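# Tuck chair under desk and park cart in bay

## Task

Get the office chair pushed fully beneath the desk so it stands upright with every wheel on the floor; bring the utility cart into the yellow-taped bay with all four of its wheels inside the tape and none touching it; keep the desk roughly in its original spot with its load still aboard and nothing overhanging its edges; the robot must not topple or finish leaning, and at the end it must release everything and back away.

## Robot and tools

Robot: TidyBot++, a single-arm mobile base (0.54 m long, 0.50 m wide, 0.38 m tall) on four powered casters, carrying a seven-joint arm with a two-finger gripper. The shoulder sits 0.12 m ahead of the base centre at 0.68 m height. Cameras: base_camera (fixed on the base, looking forward and down) and wrist_camera (looks along the hand). The arm begins folded with the hand pointing down, reaching about 0.08 m past the base front.

Frames: the base frame has its origin on the floor below the base centre, x forward, y left, z up, in metres. The odometry frame is the base frame as it was when the scene began. base_odometry counts wheel rotation only, so slip shows up as travel; heading is in radians, positive to the left, -3.142 to 3.142. base_tilt is in degrees, forward and right positive.

move: performs one action and returns state plus images. Action keys:
- base: one object with any of translate_m (forward +, metres, -2 to 2), strafe_m (left +, metres, -2 to 2), rotate_rad (counter-clockwise from above +, radians, -6.3 to 6.3). These are offsets relative to where the base is when the command starts, measured along its axes at that moment, not positions to go to.
- joints: one object of absolute targets by name, in radians: joint_1_rad (any angle; positive turns the arm clockwise from above, opposite to heading), joint_2_rad (-2.249 to 2.249, 0 = upper arm vertical, + leans forward), joint_3_rad (any angle), joint_4_rad (-2.579 to 2.579, elbow, 0 straight), joint_5_rad (any angle), joint_6_rad (-2.099 to 2.099, wrist), joint_7_rad (any angle, hand roll), and gripper_pos (0 open to 1 closed; pad gap roughly 85 x (1 - gripper_pos) mm). Unlimited joints go the short way round; send steps below half a turn.
- target: one list of seven numbers, an absolute hand pose in the base frame: x, y, z in metres then quaternion qw, qx, qy, qz, matching the hand_pose line. With target, joints may only carry gripper_pos.
- speeds: optional caps for this action: translate_m and strafe_m 0.05 to 0.5 m/s, rotate_rad 0.1 to 1.57 rad/s. When translate and strafe are combined, give the cap under only one.
- cameras: list of base_camera, wrist_camera or all; [] for none. blocking: true (default) waits until everything rests; false returns after about 0.5 s while motion continues.
A move with no action just reports. Unknown keys make a call invalid; out-of-range values get it refused, and then later move, wait and finished_scene calls in that reply are skipped.

wait(seconds 0 to 10, cameras): lets time pass with no new command. stop(cameras): brakes every running motion. zoom_image(camera, region [x0, y0, x1, y1] pixels, at most 504 x 504): close-up of the newest image. read_manual: licence texts only. finished_scene(scene = current scene number): ends the scene; the goal must hold without the robot.

Result lines: move reports done or the worst status among motions. base_status, joint_status and hand_status give per-motion outcomes: moving, done, off_target (rested short, may still push), not_followed (self-collision check withheld targets; cause given), contact_stop or time_out (uncommanded stops that also cancel the reply's later calls), torque_fault, limit_stop_at_motor_heat. hand_pose is the point between the finger pads; hand_target is where arm targets would put it. motor_effort gives percent of max torque, peak in brackets. on_its_own lists uncommanded behaviour. ARM HIT means the arm struck itself or the base. MOTOR HOT warns of heating. Base done only means wheels turned the commanded amount, even if the base was blocked.

Hand targets usually finish within about 3 cm; to correct, add (wanted - measured hand_pose) to the previous target. To hold still, resend hand_target, not hand_pose. Loads make the arm sag. Poses low and close ahead of the base may end far off or drive the arm into the base; no check prevents arm-base contact. Straight-down hand reaches at most about 0.94 m height, only near the base.

Cautions: the arm does not avoid obstacles and keeps pushing. If the raised arm snags something about 0.6 m or higher while the base moves, the robot can tip; pushing or pulling sideways on a raised hand can lift wheels; reaching far out or swinging a stretched arm can topple it even while parked. Backing off or retracting the arm rights a slight lean. A blocked base shoves hard until it times out (about 14 s). Avoid drops, releasing moving parts, slams, hard hits, very hard shoves, and excess gripper force (including squeezing a part hard while it rests on something). Torque faults freeze the arm for 10 s; heat faults for 30 to 60 s. Odometry drifts several centimetres over many moves, so check with images. Brief external tugs on held parts may occur.

Each tool is called by a JSON object that holds its "fn" and its "kwargs".

## Session

{"fn": "move", "kwargs": {}}

Scene clock: 0.00 s.
base_odometry: x=+0.000 y=+0.000 heading=+0.000
base_tilt: forward=+0.5 right=+0.6
base_status: not commanded
joint_positions: joint_1_rad=-0.026 joint_2_rad=-0.393 joint_3_rad=+3.131 joint_4_rad=-2.510 joint_5_rad=-0.049 joint_6_rad=-0.907 joint_7_rad=+1.532 gripper_pos=+0.000
joint_status: not commanded
motor_effort: joint_1_rad=+0 joint_2_rad=+0 joint_3_rad=+1 joint_4_rad=+14 joint_5_rad=-1 joint_6_rad=+1 joint_7_rad=+0
hand_pose: x=+0.2622 y=+0.0182 z=+0.5981 quat_wxyz=(-0.020, +0.998, -0.015, +0.058) (m; base frame)
hand_target: x=+0.2623 y=+0.0182 z=+0.5981 quat_wxyz=(-0.020, +0.998, -0.015, +0.058) (m; base frame)
hand_status: not commanded
pictures: base_camera, wrist_camera
camera_calibration:
wrist_camera: T_world_to_cam=[[-0.01462, -0.996585, -0.0812702, 0.0774861], [-0.993313, 0.0237852, -0.112979, 0.383014], [0.114526, 0.079075, -0.990268, 0.68891], [0, 0, 0, 1]] pos_world=[0.302687, 0.0136358, 0.731775]

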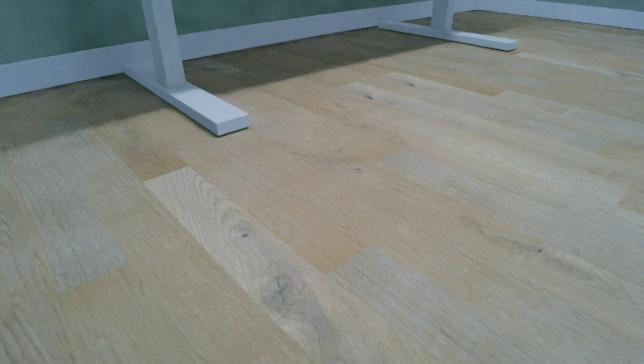

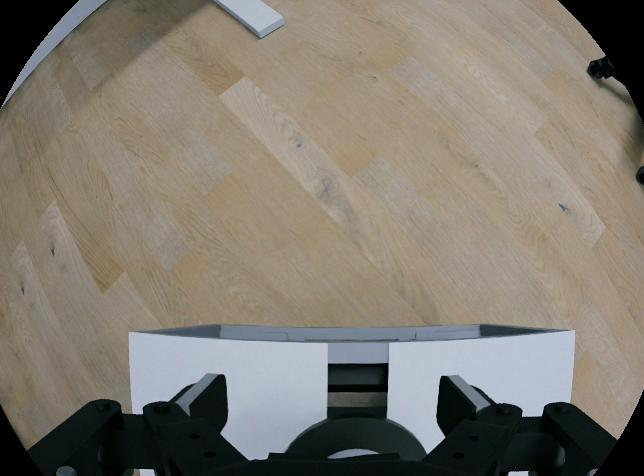

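{"fn": "move", "kwargs": {"joints": {"joint_6_rad":0.2,"joint_2_rad":-0.2,"joint_4_rad":-2.2}, "cameras": ["wrist_camera"]}}

{"fn": "move", "kwargs": {"base": {"rotate_rad":-1.2}}}

{"fn": "move", "kwargs": {"base": {"rotate_rad":-1.2}}}

{"fn": "move", "kwargs": {"base": {"rotate_rad":-1.2}, "cameras": ["wrist_camera"]}}

{"fn": "move", "kwargs": {"base": {"rotate_rad":-1.3}, "cameras": ["wrist_camera"]}}

Scene clock: 2.20 s.
move: done
base_odometry: x=+0.000 y=+0.000 heading=+0.000
base_tilt: forward=+0.5 right=+0.6
base_status: not commanded
joint_positions: joint_1_rad=-0.026 joint_2_rad=-0.210 joint_3_rad=+3.131 joint_4_rad=-2.210 joint_5_rad=-0.049 joint_6_rad=+0.165 joint_7_rad=+1.532 gripper_pos=+0.000
joint_status: all done
motor_effort: joint_1_rad=+1(1) joint_2_rad=-13(13) joint_3_rad=+1(1) joint_4_rad=+19(20) joint_5_rad=-1(1) joint_6_rad=+8(8) joint_7_rad=+0(1)
hand_pose: x=+0.6172 y=+0.0176 z=+0.8815 quat_wxyz=(-0.033, +0.794, -0.022, +0.607) (m; base frame)
hand_target: x=+0.6240 y=+0.0173 z=+0.8926 quat_wxyz=(-0.034, +0.783, -0.022, +0.621) (m; base frame)
hand_status: not commanded
pictures: wrist_camera
camera_calibration:
wrist_camera: T_world_to_cam=[[0.0474153, -0.99552, -0.0818071, 0.0672613], [-0.263575, 0.066527, -0.962342, 1.06525], [0.963473, 0.067192, -0.259239, -0.239254], [0, 0, 0, 1]] pos_world=[0.508098, 0.012168, 0.968613]

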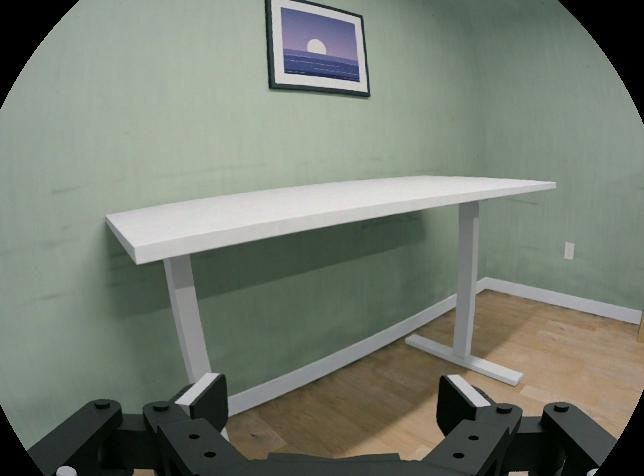

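Scene clock: 4.23 s.
move: done
base_odometry: x=+0.000 y=+0.000 heading=-1.199
base_tilt: forward=+0.5 right=+0.5
base_status: done
joint_positions: joint_1_rad=-0.026 joint_2_rad=-0.206 joint_3_rad=+3.134 joint_4_rad=-2.210 joint_5_rad=-0.049 joint_6_rad=+0.169 joint_7_rad=+1.532 gripper_pos=+0.000
joint_status: not commanded
motor_effort: joint_1_rad=+0(3) joint_2_rad=-12(14) joint_3_rad=+1(3) joint_4_rad=+19(20) joint_5_rad=-1(1) joint_6_rad=+8(8) joint_7_rad=+0(1)
hand_pose: x=+0.6186 y=+0.0158 z=+0.8804 quat_wxyz=(-0.033, +0.794, -0.023, +0.607) (m; base frame)
hand_target: x=+0.6240 y=+0.0173 z=+0.8926 quat_wxyz=(-0.034, +0.783, -0.022, +0.621) (m; base frame)
hand_status: not commanded
pictures: base_camera, wrist_camera
camera_calibration:
wrist_camera: T_world_to_cam=[[0.0439253, -0.995626, -0.0824586, 0.068056], [-0.264053, 0.0680328, -0.962106, 1.0647], [0.963507, 0.0640342, -0.259909, -0.24009], [0, 0, 0, 1]] pos_world=[0.509477, 0.0106975, 0.967568]

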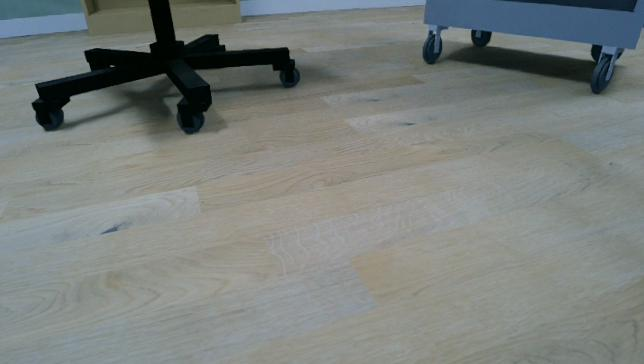

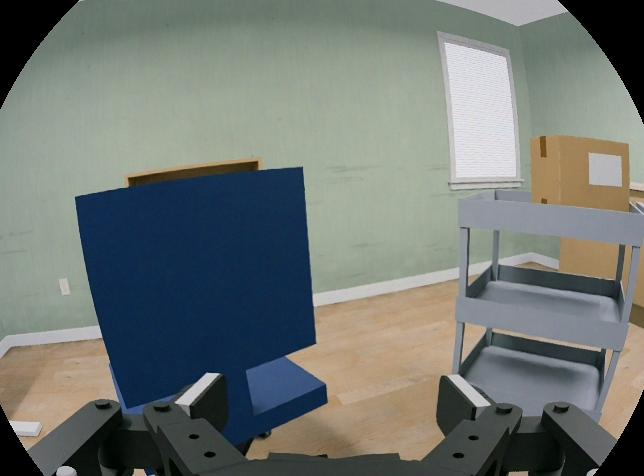

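Scene clock: 6.27 s.
move: done
base_odometry: x=+0.000 y=+0.000 heading=-2.399
base_tilt: forward=+0.6 right=+0.6
base_status: done
joint_positions: joint_1_rad=-0.026 joint_2_rad=-0.205 joint_3_rad=+3.135 joint_4_rad=-2.210 joint_5_rad=-0.049 joint_6_rad=+0.170 joint_7_rad=+1.532 gripper_pos=+0.000
joint_status: not commanded
motor_effort: joint_1_rad=+0(3) joint_2_rad=-13(14) joint_3_rad=+1(3) joint_4_rad=+19(20) joint_5_rad=-1(1) joint_6_rad=+8(8) joint_7_rad=+0(1)
hand_pose: x=+0.6188 y=+0.0153 z=+0.8802 quat_wxyz=(-0.032, +0.794, -0.024, +0.607) (m; base frame)
hand_target: x=+0.6240 y=+0.0173 z=+0.8926 quat_wxyz=(-0.034, +0.783, -0.022, +0.621) (m; base frame)
hand_status: not commanded
pictures: base_camera, wrist_camera
camera_calibration:
wrist_camera: T_world_to_cam=[[0.0429706, -0.995653, -0.0826355, 0.0682832], [-0.264205, 0.0684427, -0.962035, 1.06463], [0.963509, 0.063172, -0.260116, -0.240096], [0, 0, 0, 1]] pos_world=[0.50968, 0.0102877, 0.967399]

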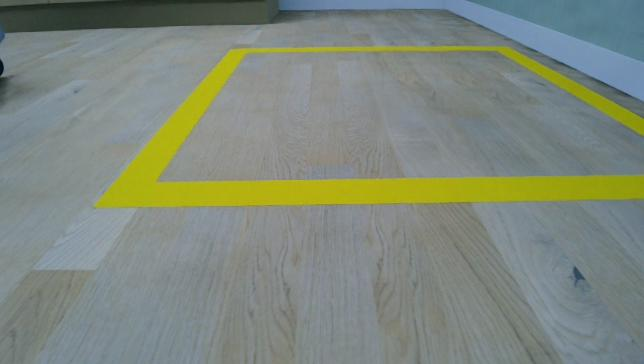

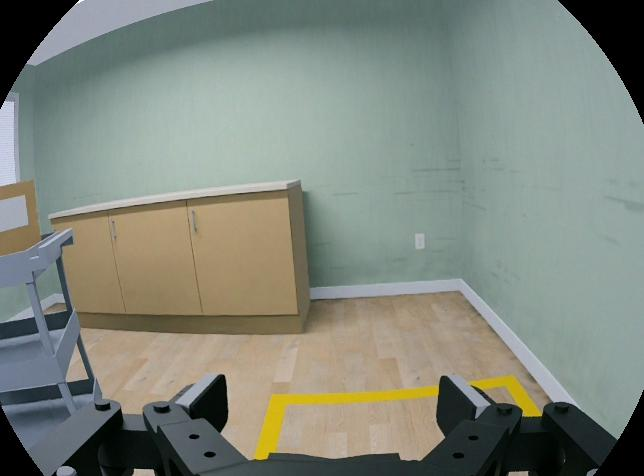

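Scene clock: 8.30 s.
move: done
base_odometry: x=+0.000 y=+0.000 heading=+2.685
base_tilt: forward=+0.5 right=+0.6
base_status: done
joint_positions: joint_1_rad=-0.026 joint_2_rad=-0.205 joint_3_rad=+3.136 joint_4_rad=-2.210 joint_5_rad=-0.049 joint_6_rad=+0.170 joint_7_rad=+1.532 gripper_pos=+0.000
joint_status: not commanded
motor_effort: joint_1_rad=+0(2) joint_2_rad=-12(14) joint_3_rad=+1(3) joint_4_rad=+19(20) joint_5_rad=-1(1) joint_6_rad=+8(8) joint_7_rad=+0(1)
hand_pose: x=+0.6188 y=+0.0151 z=+0.8801 quat_wxyz=(-0.032, +0.794, -0.024, +0.607) (m; base frame)
hand_target: x=+0.6240 y=+0.0173 z=+0.8926 quat_wxyz=(-0.034, +0.783, -0.022, +0.621) (m; base frame)
hand_status: not commanded
pictures: wrist_camera
camera_calibration:
wrist_camera: T_world_to_cam=[[0.0426323, -0.995663, -0.0826893, 0.0683571], [-0.264348, 0.0685737, -0.961986, 1.06459], [0.963485, 0.0628704, -0.260278, -0.240044], [0, 0, 0, 1]] pos_world=[0.509787, 0.0101494, 0.967296]

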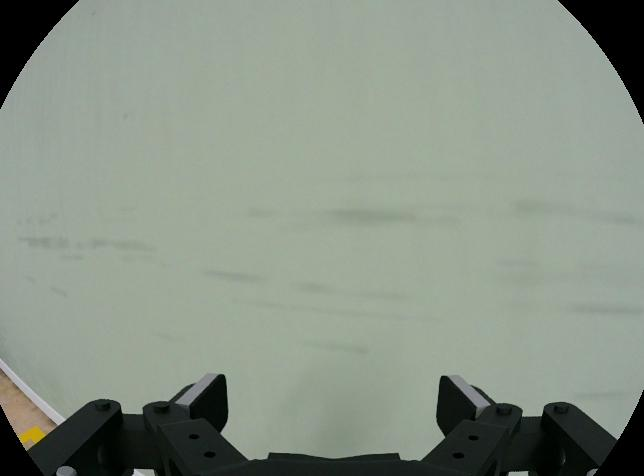

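Scene clock: 10.43 s.
move: done
base_odometry: x=+0.000 y=+0.000 heading=+1.386
base_tilt: forward=+0.5 right=+0.6
base_status: done
joint_positions: joint_1_rad=-0.026 joint_2_rad=-0.204 joint_3_rad=+3.136 joint_4_rad=-2.210 joint_5_rad=-0.049 joint_6_rad=+0.170 joint_7_rad=+1.532 gripper_pos=+0.000
joint_status: not commanded
motor_effort: joint_1_rad=+1(3) joint_2_rad=-13(14) joint_3_rad=+1(3) joint_4_rad=+19(20) joint_5_rad=-1(1) joint_6_rad=+8(9) joint_7_rad=+0(1)
hand_pose: x=+0.6190 y=+0.0150 z=+0.8799 quat_wxyz=(-0.032, +0.794, -0.024, +0.607) (m; base frame)
hand_target: x=+0.6240 y=+0.0173 z=+0.8926 quat_wxyz=(-0.034, +0.783, -0.022, +0.621) (m; base frame)
hand_status: not commanded
pictures: wrist_camera
camera_calibration:
wrist_camera: T_world_to_cam=[[0.0424805, -0.995668, -0.0827102, 0.0683864], [-0.264673, 0.0686122, -0.961894, 1.06455], [0.963402, 0.0627529, -0.260612, -0.239866], [0, 0, 0, 1]] pos_world=[0.509939, 0.0101016, 0.967125]

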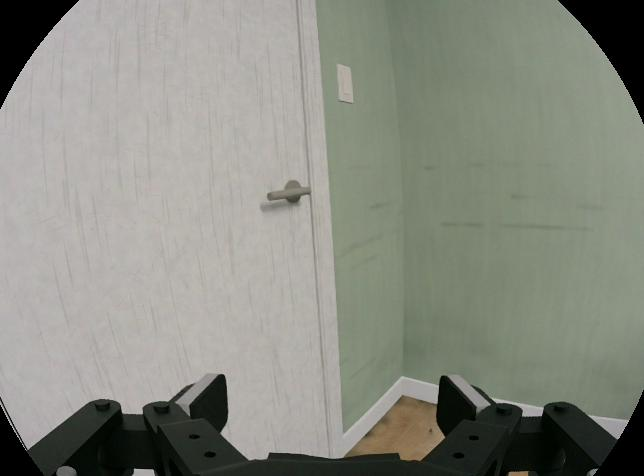

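{"fn": "move", "kwargs": {"base": {"translate_m":-0.374,"strafe_m":0.042,"rotate_rad":-1.986}}}

{"fn": "move", "kwargs": {"joints": {"joint_2_rad":-0.6,"joint_4_rad":-2.45,"joint_6_rad":0.35,"joint_3_rad":3.14,"joint_5_rad":0,"joint_7_rad":1.57,"joint_1_rad":0}}}

{"fn": "move", "kwargs": {"base": {"rotate_rad":1.0}, "cameras": ["wrist_camera"]}}

Scene clock: 14.50 s.
move: done
base_odometry: x=-0.110 y=-0.360 heading=-0.600
base_tilt: forward=+0.5 right=+0.6
base_status: done
joint_positions: joint_1_rad=-0.026 joint_2_rad=-0.198 joint_3_rad=+3.134 joint_4_rad=-2.210 joint_5_rad=-0.049 joint_6_rad=+0.171 joint_7_rad=+1.532 gripper_pos=+0.000
joint_status: not commanded
motor_effort: joint_1_rad=+1(2) joint_2_rad=-13(15) joint_3_rad=+1(3) joint_4_rad=+19(20) joint_5_rad=-1(1) joint_6_rad=+8(9) joint_7_rad=+0(1)
hand_pose: x=+0.6202 y=+0.0157 z=+0.8775 quat_wxyz=(-0.032, +0.795, -0.023, +0.605) (m; base frame)
hand_target: x=+0.6240 y=+0.0173 z=+0.8926 quat_wxyz=(-0.034, +0.783, -0.022, +0.621) (m; base frame)
hand_status: not commanded
pictures: base_camera, wrist_camera
camera_calibration:
wrist_camera: T_world_to_cam=[[0.0433396, -0.995648, -0.0825013, 0.0681174], [-0.268712, 0.0679188, -0.960823, 1.06412], [0.962245, 0.0638107, -0.264599, -0.237466], [0, 0, 0, 1]] pos_world=[0.511489, 0.0107004, 0.965213]

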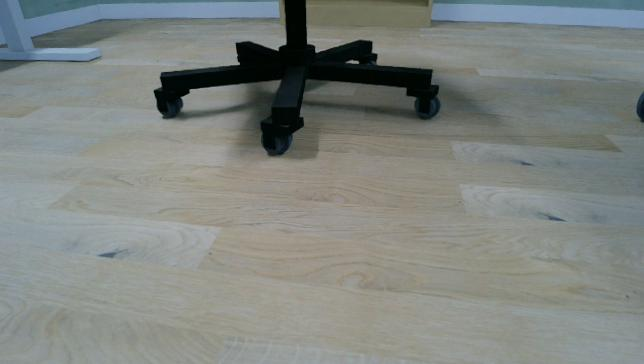

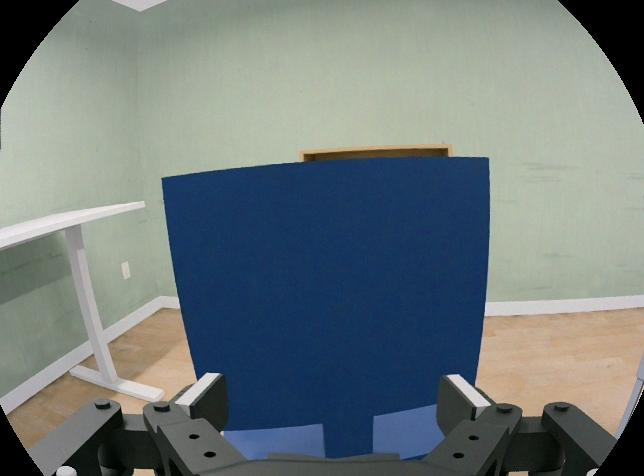

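Scene clock: 16.03 s.
move: done
base_odometry: x=-0.110 y=-0.360 heading=-0.600
base_tilt: forward=+0.5 right=+0.6
base_status: not commanded
joint_positions: joint_1_rad=-0.025 joint_2_rad=-0.594 joint_3_rad=+3.134 joint_4_rad=-2.433 joint_5_rad=-0.049 joint_6_rad=+0.317 joint_7_rad=+1.532 gripper_pos=+0.000
joint_status: all done
motor_effort: joint_1_rad=+1(2) joint_2_rad=+0(15) joint_3_rad=+1(2) joint_4_rad=+20(21) joint_5_rad=-1(2) joint_6_rad=+8(9) joint_7_rad=+0(1)
hand_pose: x=+0.4975 y=+0.0094 z=+0.9620 quat_wxyz=(-0.035, +0.690, -0.023, +0.723) (m; base frame)
hand_target: x=+0.4941 y=+0.0021 z=+0.9645 quat_wxyz=(+0.000, +0.682, +0.001, +0.732) (m; base frame)
hand_status: not commanded
pictures: base_camera, wrist_camera
camera_calibration:
wrist_camera: T_world_to_cam=[[0.0596017, -0.995687, -0.0711046, 0.0550696], [0.0444624, 0.0738086, -0.996281, 0.990967], [0.997232, 0.0562185, 0.0486697, -0.415372], [0, 0, 0, 1]] pos_world=[0.366879, 0.0050417, 1.01141]

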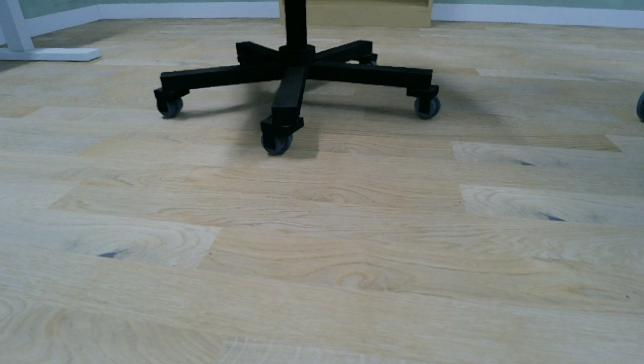

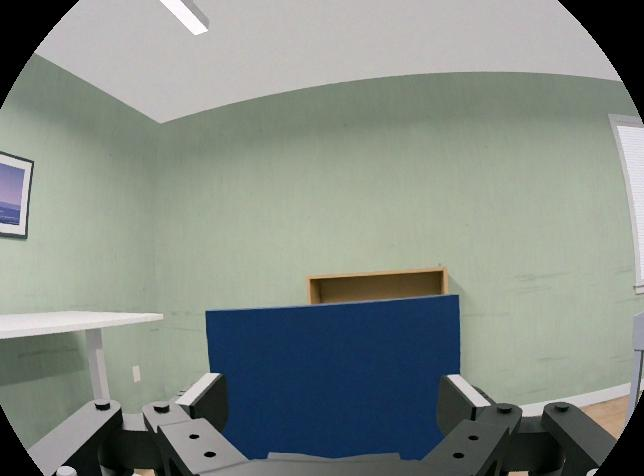

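Scene clock: 18.03 s.
move: done
base_odometry: x=-0.110 y=-0.360 heading=+0.400
base_tilt: forward=+0.5 right=+0.6
base_status: done
joint_positions: joint_1_rad=-0.019 joint_2_rad=-0.594 joint_3_rad=+3.135 joint_4_rad=-2.433 joint_5_rad=-0.049 joint_6_rad=+0.319 joint_7_rad=+1.532 gripper_pos=+0.000
joint_status: not commanded
motor_effort: joint_1_rad=+0(2) joint_2_rad=+0(1) joint_3_rad=+1(3) joint_4_rad=+20(21) joint_5_rad=-1(1) joint_6_rad=+8(9) joint_7_rad=+0(1)
hand_pose: x=+0.4975 y=+0.0068 z=+0.9626 quat_wxyz=(-0.033, +0.689, -0.025, +0.724) (m; base frame)
hand_target: x=+0.4941 y=+0.0021 z=+0.9645 quat_wxyz=(+0.000, +0.682, +0.001, +0.732) (m; base frame)
hand_status: not commanded
pictures: wrist_camera
camera_calibration:
wrist_camera: T_world_to_cam=[[0.0530404, -0.996031, -0.0714815, 0.0560734], [0.0472304, 0.0740043, -0.996139, 0.990302], [0.997475, 0.0494595, 0.0509681, -0.417554], [0, 0, 0, 1]] pos_world=[0.366753, 0.00321622, 1.01177]

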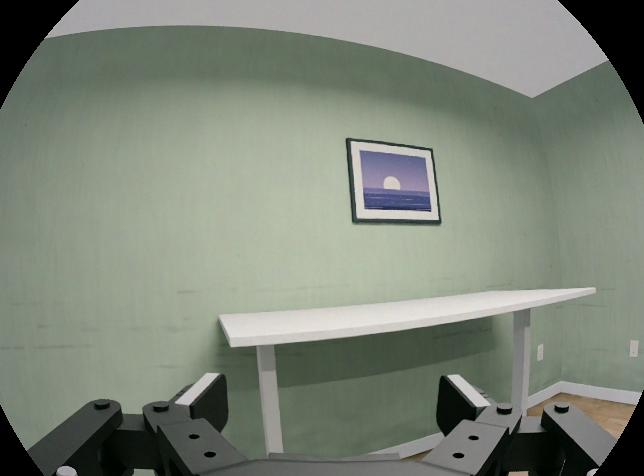

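{"fn": "move", "kwargs": {"joints": {"joint_2_rad":0.667,"joint_4_rad":-2.5,"joint_6_rad":1.62,"gripper_pos":1}, "base": {"rotate_rad":-1.0}, "cameras": []}}

{"fn": "move", "kwargs": {"base": {"translate_m":0.25,"strafe_m":-0.2}}}

{"fn": "move", "kwargs": {"base": {"translate_m":0.3}, "speeds": {"translate_m":0.12}}}

Scene clock: 21.63 s.
move: done
base_odometry: x=-0.110 y=-0.360 heading=-0.600
base_tilt: forward=+0.5 right=+0.6
base_status: done
joint_positions: joint_1_rad=-0.013 joint_2_rad=+0.662 joint_3_rad=+3.139 joint_4_rad=-2.480 joint_5_rad=-0.047 joint_6_rad=+1.587 joint_7_rad=+1.532 gripper_pos=+0.999
joint_status: all done
motor_effort: joint_1_rad=+1(2) joint_2_rad=-29(31) joint_3_rad=+0(3) joint_4_rad=+5(21) joint_5_rad=-1(2) joint_6_rad=+8(10) joint_7_rad=+0(1)
hand_pose: x=+0.6884 y=-0.0048 z=+0.7042 quat_wxyz=(-0.003, +0.701, -0.025, +0.712) (m; base frame)
hand_target: x=+0.6825 y=+0.0020 z=+0.7056 quat_wxyz=(-0.001, +0.699, +0.000, +0.715) (m; base frame)
hand_status: not commanded
pictures: none
No camera images: "cameras" was empty.

Scene clock: 23.63 s.
move: done
base_odometry: x=-0.017 y=-0.666 heading=-0.600
base_tilt: forward=+0.5 right=+0.6
base_status: done
joint_positions: joint_1_rad=-0.010 joint_2_rad=+0.664 joint_3_rad=+3.139 joint_4_rad=-2.488 joint_5_rad=-0.046 joint_6_rad=+1.591 joint_7_rad=+1.532 gripper_pos=+0.999
joint_status: not commanded
motor_effort: joint_1_rad=+1(3) joint_2_rad=-29(31) joint_3_rad=+0(2) joint_4_rad=+5(6) joint_5_rad=-1(2) joint_6_rad=+9(9) joint_7_rad=+0(1)
hand_pose: x=+0.6862 y=-0.0063 z=+0.7019 quat_wxyz=(-0.002, +0.703, -0.026, +0.711) (m; base frame)
hand_target: x=+0.6825 y=+0.0020 z=+0.7056 quat_wxyz=(-0.001, +0.699, +0.000, +0.715) (m; base frame)
hand_status: not commanded
pictures: base_camera, wrist_camera
camera_calibration:
wrist_camera: T_world_to_cam=[[0.00642612, -0.999501, -0.0309341, 0.01798], [0.00920962, 0.0309926, -0.999477, 0.750765], [0.999937, 0.00613787, 0.00940419, -0.564613], [0, 0, 0, 1]] pos_world=[0.557547, -0.00183156, 0.756238]

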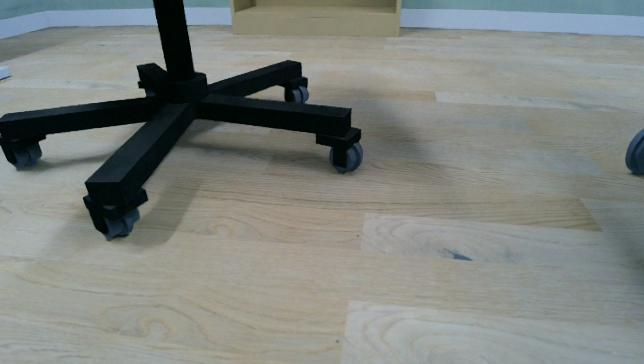

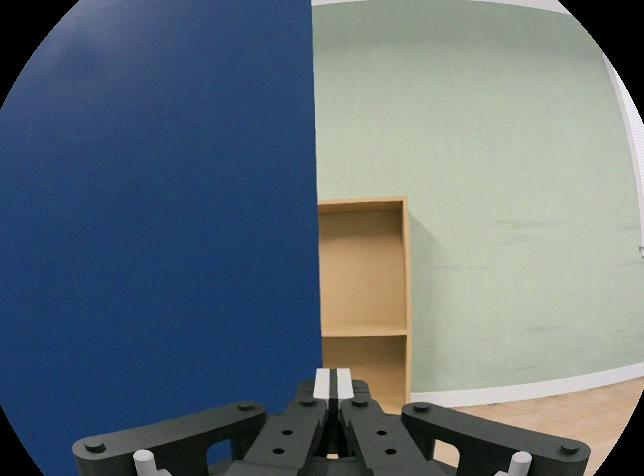

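Scene clock: 26.73 s.
move: done
base_odometry: x=+0.231 y=-0.836 heading=-0.600
base_tilt: forward=+0.5 right=+0.6
base_status: done
joint_positions: joint_1_rad=+0.039 joint_2_rad=+0.669 joint_3_rad=+3.172 joint_4_rad=-2.501 joint_5_rad=-0.046 joint_6_rad=+1.603 joint_7_rad=+1.532 gripper_pos=+0.999
joint_status: not commanded
motor_effort: joint_1_rad=-8(12) joint_2_rad=-29(31) joint_3_rad=-6(8) joint_4_rad=+5(10) joint_5_rad=+6(8) joint_6_rad=+8(9) joint_7_rad=+0(1)
hand_pose: x=+0.6805 y=-0.0483 z=+0.6992 quat_wxyz=(+0.032, +0.704, -0.045, +0.708) (m; base frame)
hand_target: x=+0.6825 y=+0.0020 z=+0.7056 quat_wxyz=(-0.001, +0.699, +0.000, +0.715) (m; base frame)
hand_status: not commanded
pictures: base_camera, wrist_camera
camera_calibration:
wrist_camera: T_world_to_cam=[[-0.0689833, -0.99757, -0.00980266, 0.0125253], [0.00457064, 0.00950992, -0.999944, 0.751886], [0.997607, -0.0690243, 0.00390351, -0.556832], [0, 0, 0, 1]] pos_world=[0.552927, -0.0330905, 0.754141]

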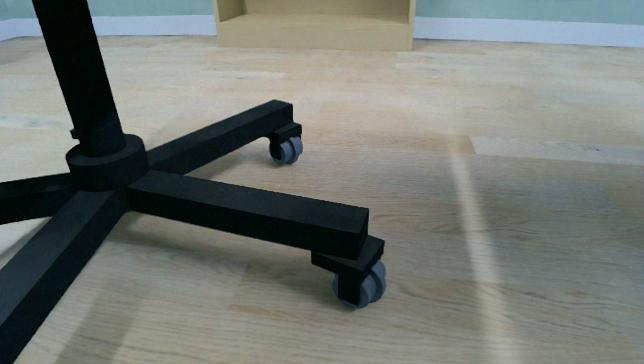

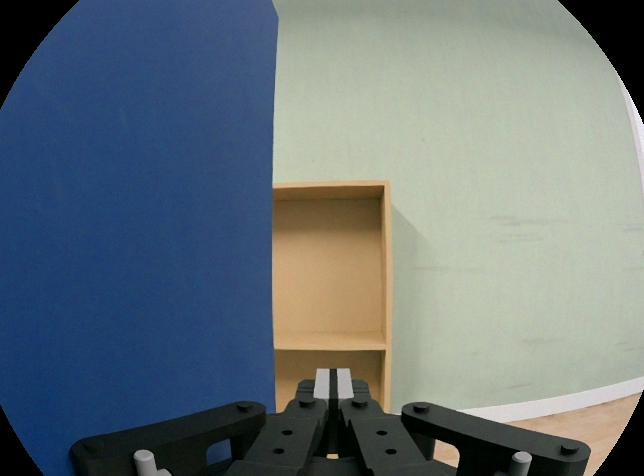

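{"fn": "move", "kwargs": {"base": {"translate_m":-0.15,"strafe_m":0.11}, "cameras": []}}

{"fn": "move", "kwargs": {"joints": {"joint_1_rad":0,"joint_3_rad":3.14}, "base": {"translate_m":0.15}, "speeds": {"translate_m":0.12}}}

{"fn": "move", "kwargs": {"base": {"translate_m":0.12}, "speeds": {"translate_m":0.12}}}

Scene clock: 28.60 s.
move: done
base_odometry: x=+0.169 y=-0.660 heading=-0.600
base_tilt: forward=+0.5 right=+0.5
base_status: done
joint_positions: joint_1_rad=+0.061 joint_2_rad=+0.662 joint_3_rad=+3.183 joint_4_rad=-2.524 joint_5_rad=-0.062 joint_6_rad=+1.609 joint_7_rad=+1.532 gripper_pos=+0.999
joint_status: not commanded
motor_effort: joint_1_rad=-11(19) joint_2_rad=-28(30) joint_3_rad=-7(12) joint_4_rad=+7(13) joint_5_rad=+10(13) joint_6_rad=+8(9) joint_7_rad=+0(1)
hand_pose: x=+0.6708 y=-0.0696 z=+0.6984 quat_wxyz=(+0.051, +0.706, -0.059, +0.704) (m; base frame)
hand_target: x=+0.6825 y=+0.0020 z=+0.7056 quat_wxyz=(-0.001, +0.699, +0.000, +0.715) (m; base frame)
hand_status: not commanded
pictures: none
No camera images: "cameras" was empty.

Scene clock: 30.43 s.
move: off_target
base_odometry: x=+0.293 y=-0.745 heading=-0.600
base_tilt: forward=+0.5 right=+0.6
base_status: done
joint_positions: joint_1_rad=+0.060 joint_2_rad=+0.666 joint_3_rad=+3.184 joint_4_rad=-2.518 joint_5_rad=-0.063 joint_6_rad=+1.614 joint_7_rad=+1.532 gripper_pos=+0.999
joint_status: joint_1_rad off_target (ended at +0.060, target +0.000); joint_3_rad off_target (ended at +3.184, target +3.140)
motor_effort: joint_1_rad=-12(15) joint_2_rad=-29(31) joint_3_rad=-8(11) joint_4_rad=+6(13) joint_5_rad=+9(12) joint_6_rad=+9(10) joint_7_rad=-1(1)
hand_pose: x=+0.6726 y=-0.0699 z=+0.6991 quat_wxyz=(+0.052, +0.704, -0.059, +0.706) (m; base frame)
hand_target: x=+0.6825 y=+0.0020 z=+0.7056 quat_wxyz=(-0.001, +0.699, +0.000, +0.715) (m; base frame)
hand_status: not commanded
pictures: base_camera, wrist_camera
camera_calibration:
wrist_camera: T_world_to_cam=[[-0.115802, -0.993272, -0.00108393, 0.0161596], [0.000895166, 0.000986902, -0.999999, 0.753967], [0.993272, -0.115803, 0.000774858, -0.548648], [0, 0, 0, 1]] pos_world=[0.546153, -0.0482282, 0.754409]

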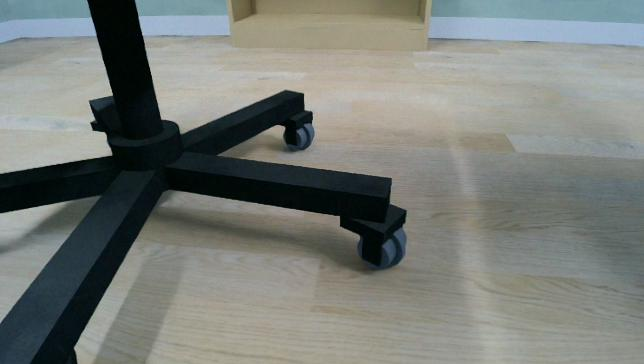

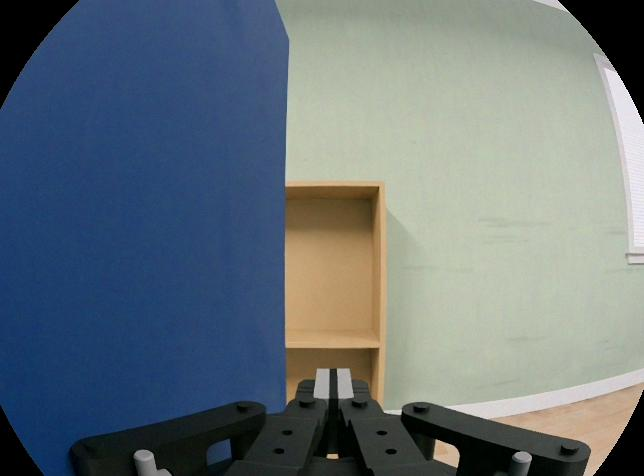

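Scene clock: 32.00 s.
move: done
base_odometry: x=+0.392 y=-0.812 heading=-0.600
base_tilt: forward=+0.5 right=+0.6
base_status: done
joint_positions: joint_1_rad=+0.041 joint_2_rad=+0.655 joint_3_rad=+3.156 joint_4_rad=-2.515 joint_5_rad=-0.037 joint_6_rad=+1.614 joint_7_rad=+1.532 gripper_pos=+0.999
joint_status: not commanded
motor_effort: joint_1_rad=-3(17) joint_2_rad=-26(30) joint_3_rad=-2(12) joint_4_rad=+7(11) joint_5_rad=-1(12) joint_6_rad=+8(10) joint_7_rad=+0(1)
hand_pose: x=+0.6763 y=-0.0391 z=+0.7057 quat_wxyz=(+0.021, +0.701, -0.041, +0.712) (m; base frame)
hand_target: x=+0.6825 y=+0.0020 z=+0.7056 quat_wxyz=(-0.001, +0.699, +0.000, +0.715) (m; base frame)
hand_status: not commanded
pictures: base_camera, wrist_camera
camera_calibration:
wrist_camera: T_world_to_cam=[[-0.0484518, -0.99863, -0.0197684, 0.0145661], [0.0146875, 0.0190772, -0.99971, 0.751745], [0.998718, -0.0487281, 0.013743, -0.558932], [0, 0, 0, 1]] pos_world=[0.547879, -0.0270308, 0.759496]

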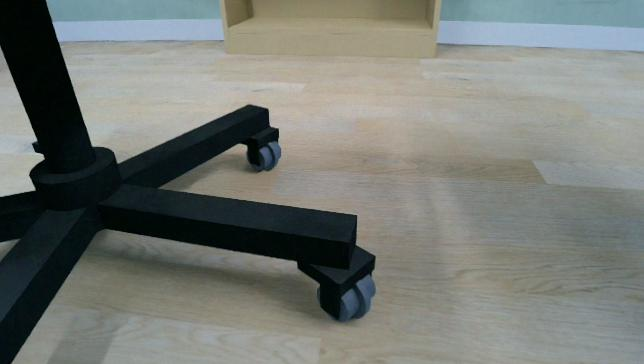

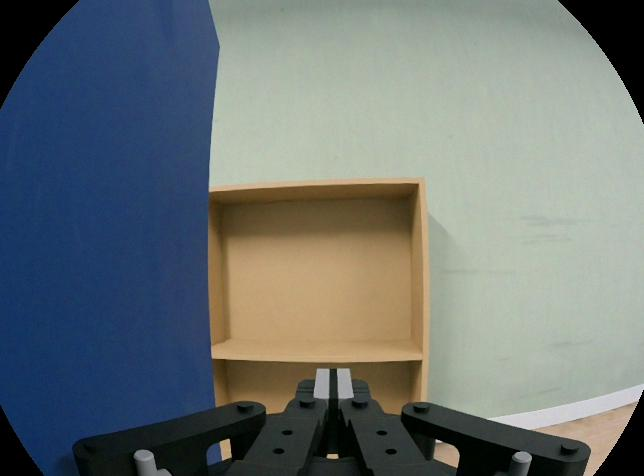

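{"fn": "move", "kwargs": {"base": {"translate_m":-0.4}, "cameras": []}}

{"fn": "move", "kwargs": {"joints": {"joint_1_rad":0,"joint_3_rad":3.14}, "base": {"strafe_m":0.1}}}

{"fn": "move", "kwargs": {"base": {"translate_m":0.3}, "speeds": {"translate_m":0.12}}}

Scene clock: 34.37 s.
move: done
base_odometry: x=+0.062 y=-0.586 heading=-0.600
base_tilt: forward=+0.6 right=+0.5
base_status: done
joint_positions: joint_1_rad=+0.016 joint_2_rad=+0.668 joint_3_rad=+3.150 joint_4_rad=-2.501 joint_5_rad=-0.036 joint_6_rad=+1.614 joint_7_rad=+1.532 gripper_pos=+0.999
joint_status: not commanded
motor_effort: joint_1_rad=+1(7) joint_2_rad=-29(31) joint_3_rad=+1(5) joint_4_rad=+4(7) joint_5_rad=-1(5) joint_6_rad=+8(9) joint_7_rad=+0(1)
hand_pose: x=+0.6818 y=-0.0225 z=+0.7027 quat_wxyz=(+0.009, +0.701, -0.032, +0.713) (m; base frame)
hand_target: x=+0.6825 y=+0.0020 z=+0.7056 quat_wxyz=(-0.001, +0.699, +0.000, +0.715) (m; base frame)
hand_status: not commanded
pictures: none
No camera images: "cameras" was empty.

Scene clock: 35.57 s.
move: done
base_odometry: x=+0.118 y=-0.504 heading=-0.600
base_tilt: forward=+0.5 right=+0.5
base_status: done
joint_positions: joint_1_rad=+0.004 joint_2_rad=+0.668 joint_3_rad=+3.145 joint_4_rad=-2.501 joint_5_rad=-0.036 joint_6_rad=+1.614 joint_7_rad=+1.532 gripper_pos=+0.999
joint_status: all done
motor_effort: joint_1_rad=+1(3) joint_2_rad=-29(30) joint_3_rad=+0(2) joint_4_rad=+5(5) joint_5_rad=-1(2) joint_6_rad=+8(9) joint_7_rad=+0(1)
hand_pose: x=+0.6821 y=-0.0134 z=+0.7027 quat_wxyz=(+0.002, +0.701, -0.027, +0.713) (m; base frame)
hand_target: x=+0.6825 y=+0.0020 z=+0.7056 quat_wxyz=(-0.001, +0.699, +0.000, +0.715) (m; base frame)
hand_status: not commanded
pictures: base_camera, wrist_camera
camera_calibration:
wrist_camera: T_world_to_cam=[[-0.00164288, -0.999643, -0.0266841, 0.0133761], [0.0148539, 0.0266568, -0.999534, 0.747967], [0.999888, -0.00203848, 0.0148048, -0.56434], [0, 0, 0, 1]] pos_world=[0.553188, -0.00771749, 0.75633]

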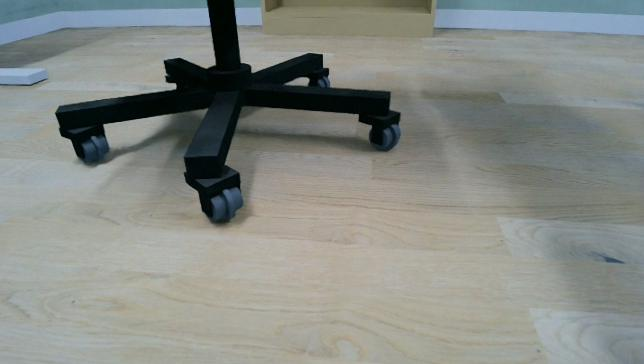

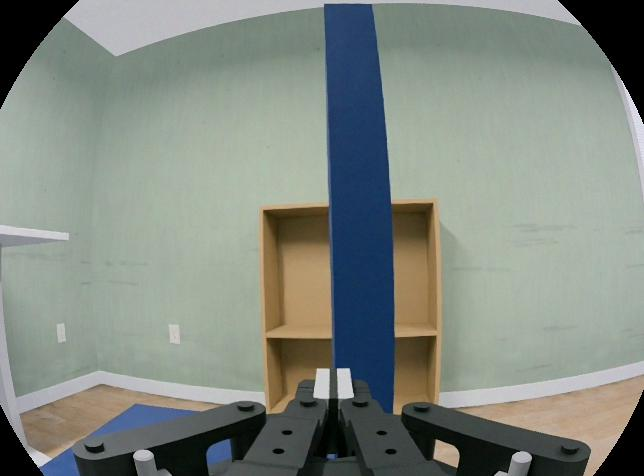

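Scene clock: 38.63 s.
move: done
base_odometry: x=+0.366 y=-0.673 heading=-0.600
base_tilt: forward=+0.6 right=+0.6
base_status: done
joint_positions: joint_1_rad=+0.002 joint_2_rad=+0.668 joint_3_rad=+3.140 joint_4_rad=-2.503 joint_5_rad=-0.031 joint_6_rad=+1.615 joint_7_rad=+1.532 gripper_pos=+0.999
joint_status: not commanded
motor_effort: joint_1_rad=+0(5) joint_2_rad=-29(31) joint_3_rad=+0(3) joint_4_rad=+4(12) joint_5_rad=-1(3) joint_6_rad=+8(9) joint_7_rad=+0(1)
hand_pose: x=+0.6815 y=-0.0091 z=+0.7028 quat_wxyz=(-0.002, +0.701, -0.025, +0.713) (m; base frame)
hand_target: x=+0.6825 y=+0.0020 z=+0.7056 quat_wxyz=(-0.001, +0.699, +0.000, +0.715) (m; base frame)
hand_status: not commanded
pictures: base_camera, wrist_camera
camera_calibration:
wrist_camera: T_world_to_cam=[[0.00831476, -0.999531, -0.0294738, 0.0128351], [0.0144221, 0.0295917, -0.999458, 0.748244], [0.999861, 0.00788518, 0.0146614, -0.563522], [0, 0, 0, 1]] pos_world=[0.552546, -0.00486923, 0.756478]

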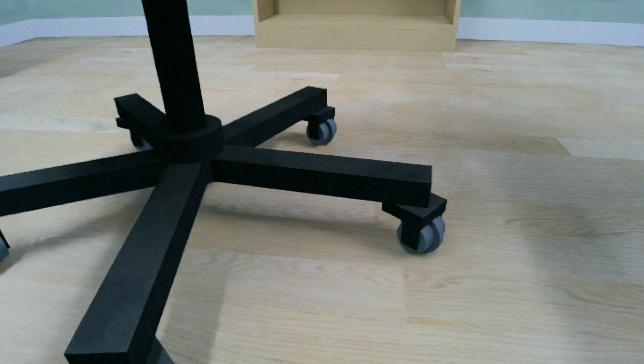

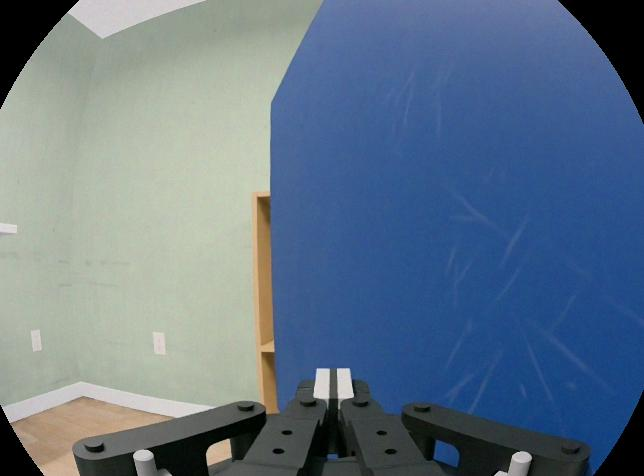

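{"fn": "move", "kwargs": {"base": {"translate_m":-0.35}, "cameras": []}}

{"fn": "move", "kwargs": {"base": {"translate_m":0.53,"strafe_m":-0.5}, "joints": {"joint_2_rad":-0.6,"joint_4_rad":-2.45,"joint_6_rad":0.1}, "cameras": []}}

{"fn": "move", "kwargs": {"base": {"rotate_rad":1.35}}}

Scene clock: 41.30 s.
move: done
base_odometry: x=+0.077 y=-0.475 heading=-0.600
base_tilt: forward=+0.5 right=+0.6
base_status: done
joint_positions: joint_1_rad=+0.002 joint_2_rad=+0.667 joint_3_rad=+3.140 joint_4_rad=-2.502 joint_5_rad=-0.031 joint_6_rad=+1.615 joint_7_rad=+1.532 gripper_pos=+0.999
joint_status: not commanded
motor_effort: joint_1_rad=+0(3) joint_2_rad=-29(31) joint_3_rad=+0(2) joint_4_rad=+4(6) joint_5_rad=-1(2) joint_6_rad=+8(9) joint_7_rad=+0(1)
hand_pose: x=+0.6817 y=-0.0090 z=+0.7032 quat_wxyz=(-0.002, +0.701, -0.025, +0.713) (m; base frame)
hand_target: x=+0.6825 y=+0.0020 z=+0.7056 quat_wxyz=(-0.001, +0.699, +0.000, +0.715) (m; base frame)
hand_status: not commanded
pictures: none
No camera images: "cameras" was empty.

Scene clock: 44.20 s.
move: done
base_odometry: x=+0.232 y=-1.187 heading=-0.601
base_tilt: forward=+0.5 right=+0.6
base_status: done
joint_positions: joint_1_rad=+0.002 joint_2_rad=-0.590 joint_3_rad=+3.140 joint_4_rad=-2.471 joint_5_rad=-0.031 joint_6_rad=+0.150 joint_7_rad=+1.532 gripper_pos=+0.999
joint_status: all done
motor_effort: joint_1_rad=+1(3) joint_2_rad=+0(30) joint_3_rad=+2(2) joint_4_rad=+20(20) joint_5_rad=-1(2) joint_6_rad=+8(10) joint_7_rad=+0(1)
hand_pose: x=+0.4916 y=-0.0003 z=+0.8859 quat_wxyz=(-0.020, +0.761, -0.028, +0.648) (m; base frame)
hand_target: x=+0.4899 y=+0.0020 z=+0.8870 quat_wxyz=(+0.000, +0.768, +0.000, +0.641) (m; base frame)
hand_status: not commanded
pictures: none
No camera images: "cameras" was empty.

Scene clock: 46.43 s.
move: done
base_odometry: x=+0.232 y=-1.187 heading=+0.748
base_tilt: forward=+0.5 right=+0.6
base_status: done
joint_positions: joint_1_rad=+0.002 joint_2_rad=-0.590 joint_3_rad=+3.140 joint_4_rad=-2.470 joint_5_rad=-0.031 joint_6_rad=+0.148 joint_7_rad=+1.532 gripper_pos=+0.999
joint_status: not commanded
motor_effort: joint_1_rad=+1(2) joint_2_rad=+0(1) joint_3_rad=+2(2) joint_4_rad=+20(20) joint_5_rad=-1(1) joint_6_rad=+8(9) joint_7_rad=-1(1)
hand_pose: x=+0.4916 y=-0.0003 z=+0.8860 quat_wxyz=(-0.020, +0.761, -0.028, +0.648) (m; base frame)
hand_target: x=+0.4899 y=+0.0020 z=+0.8870 quat_wxyz=(+0.000, +0.768, +0.000, +0.641) (m; base frame)
hand_status: not commanded
pictures: base_camera, wrist_camera
camera_calibration:
wrist_camera: T_world_to_cam=[[0.0246488, -0.997593, -0.0648123, 0.0519579], [-0.161566, 0.0600045, -0.985036, 1.00761], [0.986554, 0.0347514, -0.159698, -0.215403], [0, 0, 0, 1]] pos_world=[0.374022, -0.00114243, 0.961496]

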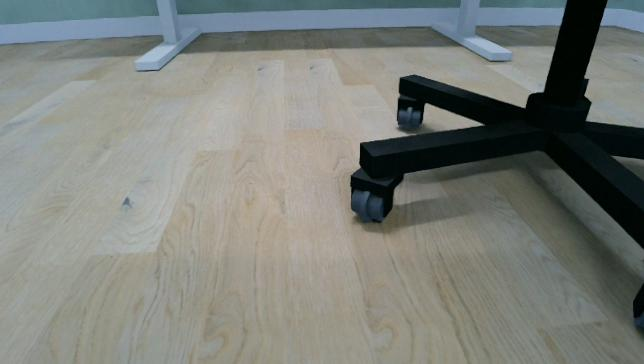

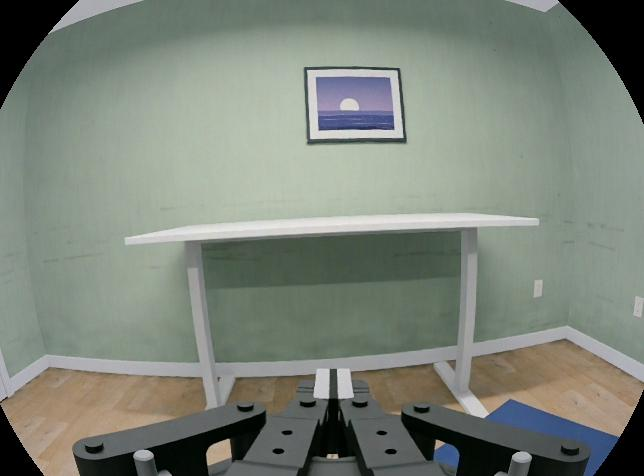

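{"fn": "move", "kwargs": {"base": {"strafe_m":-0.56}}}

{"fn": "move", "kwargs": {"base": {"rotate_rad":0.27}}}

Scene clock: 49.03 s.
move: done
base_odometry: x=+0.613 y=-1.598 heading=+0.747
base_tilt: forward=+0.5 right=+0.5
base_status: done
joint_positions: joint_1_rad=-0.009 joint_2_rad=-0.602 joint_3_rad=+3.143 joint_4_rad=-2.461 joint_5_rad=-0.025 joint_6_rad=+0.133 joint_7_rad=+1.532 gripper_pos=+0.999
joint_status: not commanded
motor_effort: joint_1_rad=+0(22) joint_2_rad=+1(9) joint_3_rad=+1(27) joint_4_rad=+20(25) joint_5_rad=-1(5) joint_6_rad=+8(11) joint_7_rad=+0(1)
hand_pose: x=+0.4896 y=+0.0033 z=+0.8909 quat_wxyz=(-0.022, +0.760, -0.022, +0.650) (m; base frame)
hand_target: x=+0.4899 y=+0.0020 z=+0.8870 quat_wxyz=(+0.000, +0.768, +0.000, +0.641) (m; base frame)
hand_status: not commanded
pictures: base_camera, wrist_camera
camera_calibration:
wrist_camera: T_world_to_cam=[[0.0366834, -0.9975, -0.0603957, 0.0461144], [-0.157137, 0.0539269, -0.986103, 1.01064], [0.986895, 0.0456639, -0.154765, -0.217348], [0, 0, 0, 1]] pos_world=[0.371616, 0.00142352, 0.965741]

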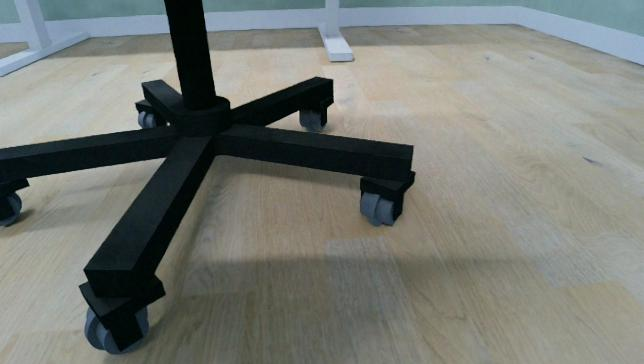

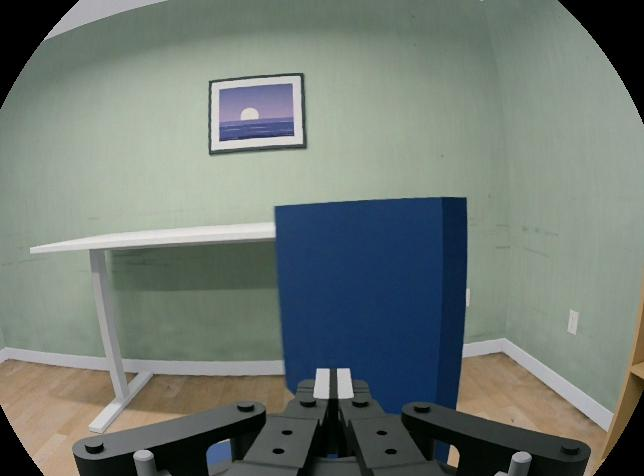

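Scene clock: 50.17 s.
move: done
base_odometry: x=+0.613 y=-1.598 heading=+1.017
base_tilt: forward=+0.5 right=+0.6
base_status: done
joint_positions: joint_1_rad=-0.009 joint_2_rad=-0.602 joint_3_rad=+3.143 joint_4_rad=-2.461 joint_5_rad=-0.025 joint_6_rad=+0.133 joint_7_rad=+1.532 gripper_pos=+0.999
joint_status: not commanded
motor_effort: joint_1_rad=+1(2) joint_2_rad=+1(1) joint_3_rad=+1(2) joint_4_rad=+20(21) joint_5_rad=-1(1) joint_6_rad=+8(9) joint_7_rad=+0(1)
hand_pose: x=+0.4896 y=+0.0034 z=+0.8909 quat_wxyz=(-0.022, +0.760, -0.022, +0.650) (m; base frame)
hand_target: x=+0.4899 y=+0.0020 z=+0.8870 quat_wxyz=(+0.000, +0.768, +0.000, +0.641) (m; base frame)
hand_status: not commanded
pictures: base_camera, wrist_camera
camera_calibration:
wrist_camera: T_world_to_cam=[[0.0367559, -0.997501, -0.0603458, 0.0460718], [-0.15714, 0.0538662, -0.986106, 1.01064], [0.986892, 0.0457279, -0.154767, -0.217345], [0, 0, 0, 1]] pos_world=[0.371615, 0.00145605, 0.965741]

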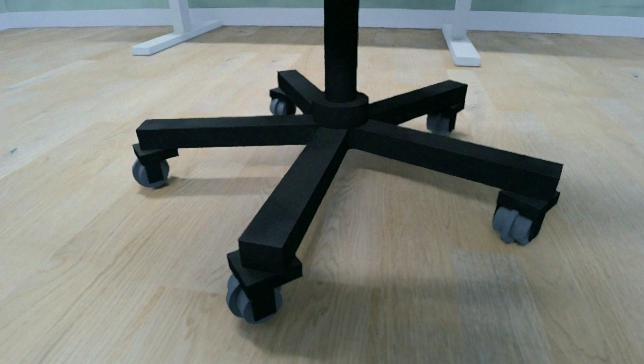

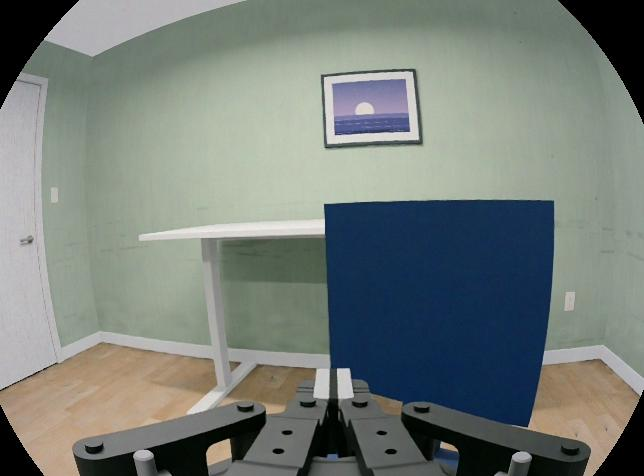

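{"fn": "move", "kwargs": {"joints": {"joint_1_rad":3.1,"joint_2_rad":0.2,"joint_4_rad":-2.3,"joint_6_rad":-0.6}, "cameras": []}}

{"fn": "move", "kwargs": {"base": {"strafe_m":-0.07,"rotate_rad":0.05}, "cameras": []}}

{"fn": "move", "kwargs": {"base": {"translate_m":0.55}, "speeds": {"translate_m":0.15}}}

Scene clock: 54.73 s.
move: done
base_odometry: x=+0.613 y=-1.598 heading=+1.017
base_tilt: forward=+0.5 right=+0.6
base_status: not commanded
joint_positions: joint_1_rad=+3.076 joint_2_rad=+0.189 joint_3_rad=+3.143 joint_4_rad=-2.320 joint_5_rad=-0.025 joint_6_rad=-0.557 joint_7_rad=+1.532 gripper_pos=+0.999
joint_status: all done
motor_effort: joint_1_rad=+1(2) joint_2_rad=-18(19) joint_3_rad=+1(2) joint_4_rad=+10(21) joint_5_rad=-1(1) joint_6_rad=+1(9) joint_7_rad=+0(1)
hand_pose: x=-0.1683 y=-0.0240 z=+0.5310 quat_wxyz=(+0.037, +0.003, -0.999, +0.009) (m; base frame)
hand_target: x=-0.1653 y=-0.0137 z=+0.5313 quat_wxyz=(+0.021, +0.021, -1.000, +0.001) (m; base frame)
hand_status: not commanded
pictures: none
No camera images: "cameras" was empty.

Scene clock: 55.80 s.
move: done
base_odometry: x=+0.673 y=-1.635 heading=+1.069
base_tilt: forward=+0.5 right=+0.5
base_status: done
joint_positions: joint_1_rad=+3.084 joint_2_rad=+0.190 joint_3_rad=+3.142 joint_4_rad=-2.319 joint_5_rad=-0.025 joint_6_rad=-0.559 joint_7_rad=+1.532 gripper_pos=+0.999
joint_status: not commanded
motor_effort: joint_1_rad=+1(2) joint_2_rad=-18(18) joint_3_rad=+1(2) joint_4_rad=+10(10) joint_5_rad=-1(2) joint_6_rad=+1(1) joint_7_rad=+0(1)
hand_pose: x=-0.1683 y=-0.0220 z=+0.5310 quat_wxyz=(+0.036, -0.001, -0.999, +0.009) (m; base frame)
hand_target: x=-0.1653 y=-0.0137 z=+0.5313 quat_wxyz=(+0.021, +0.021, -1.000, +0.001) (m; base frame)
hand_status: not commanded
pictures: none
No camera images: "cameras" was empty.

Scene clock: 60.07 s.
move: done
base_odometry: x=+0.938 y=-1.153 heading=+1.069
base_tilt: forward=+0.4 right=+0.6
base_status: done
joint_positions: joint_1_rad=+3.084 joint_2_rad=+0.197 joint_3_rad=+3.142 joint_4_rad=-2.312 joint_5_rad=-0.025 joint_6_rad=-0.566 joint_7_rad=+1.532 gripper_pos=+0.999
joint_status: not commanded
motor_effort: joint_1_rad=+1(2) joint_2_rad=-18(21) joint_3_rad=+1(2) joint_4_rad=+10(11) joint_5_rad=-1(1) joint_6_rad=+1(2) joint_7_rad=+0(1)
hand_pose: x=-0.1693 y=-0.0221 z=+0.5304 quat_wxyz=(+0.033, -0.001, -0.999, +0.009) (m; base frame)
hand_target: x=-0.1653 y=-0.0137 z=+0.5313 quat_wxyz=(+0.021, +0.021, -1.000, +0.001) (m; base frame)
hand_status: not commanded
pictures: base_camera, wrist_camera
camera_calibration:
wrist_camera: T_world_to_cam=[[-0.0101572, 0.998329, -0.0568931, 0.0574546], [0.997908, 0.00648731, -0.0643227, 0.258618], [-0.0638461, -0.0574275, -0.996306, 0.644443], [0, 0, 0, 1]] pos_world=[-0.216348, -0.0220275, 0.661966]

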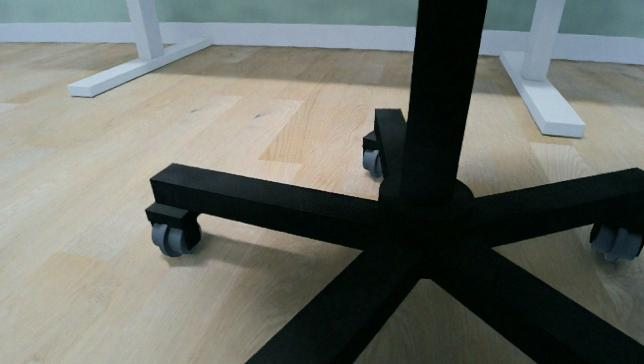

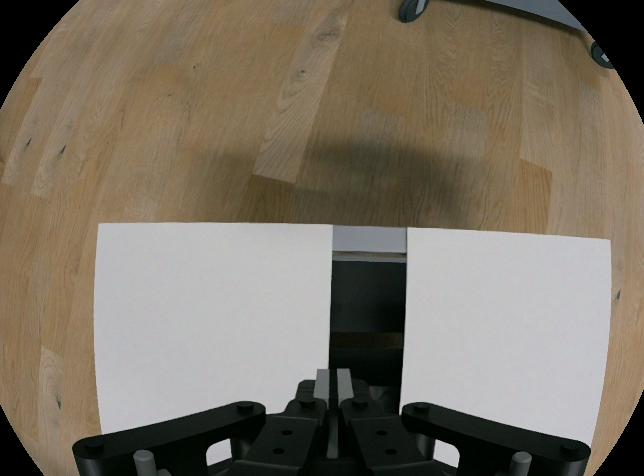

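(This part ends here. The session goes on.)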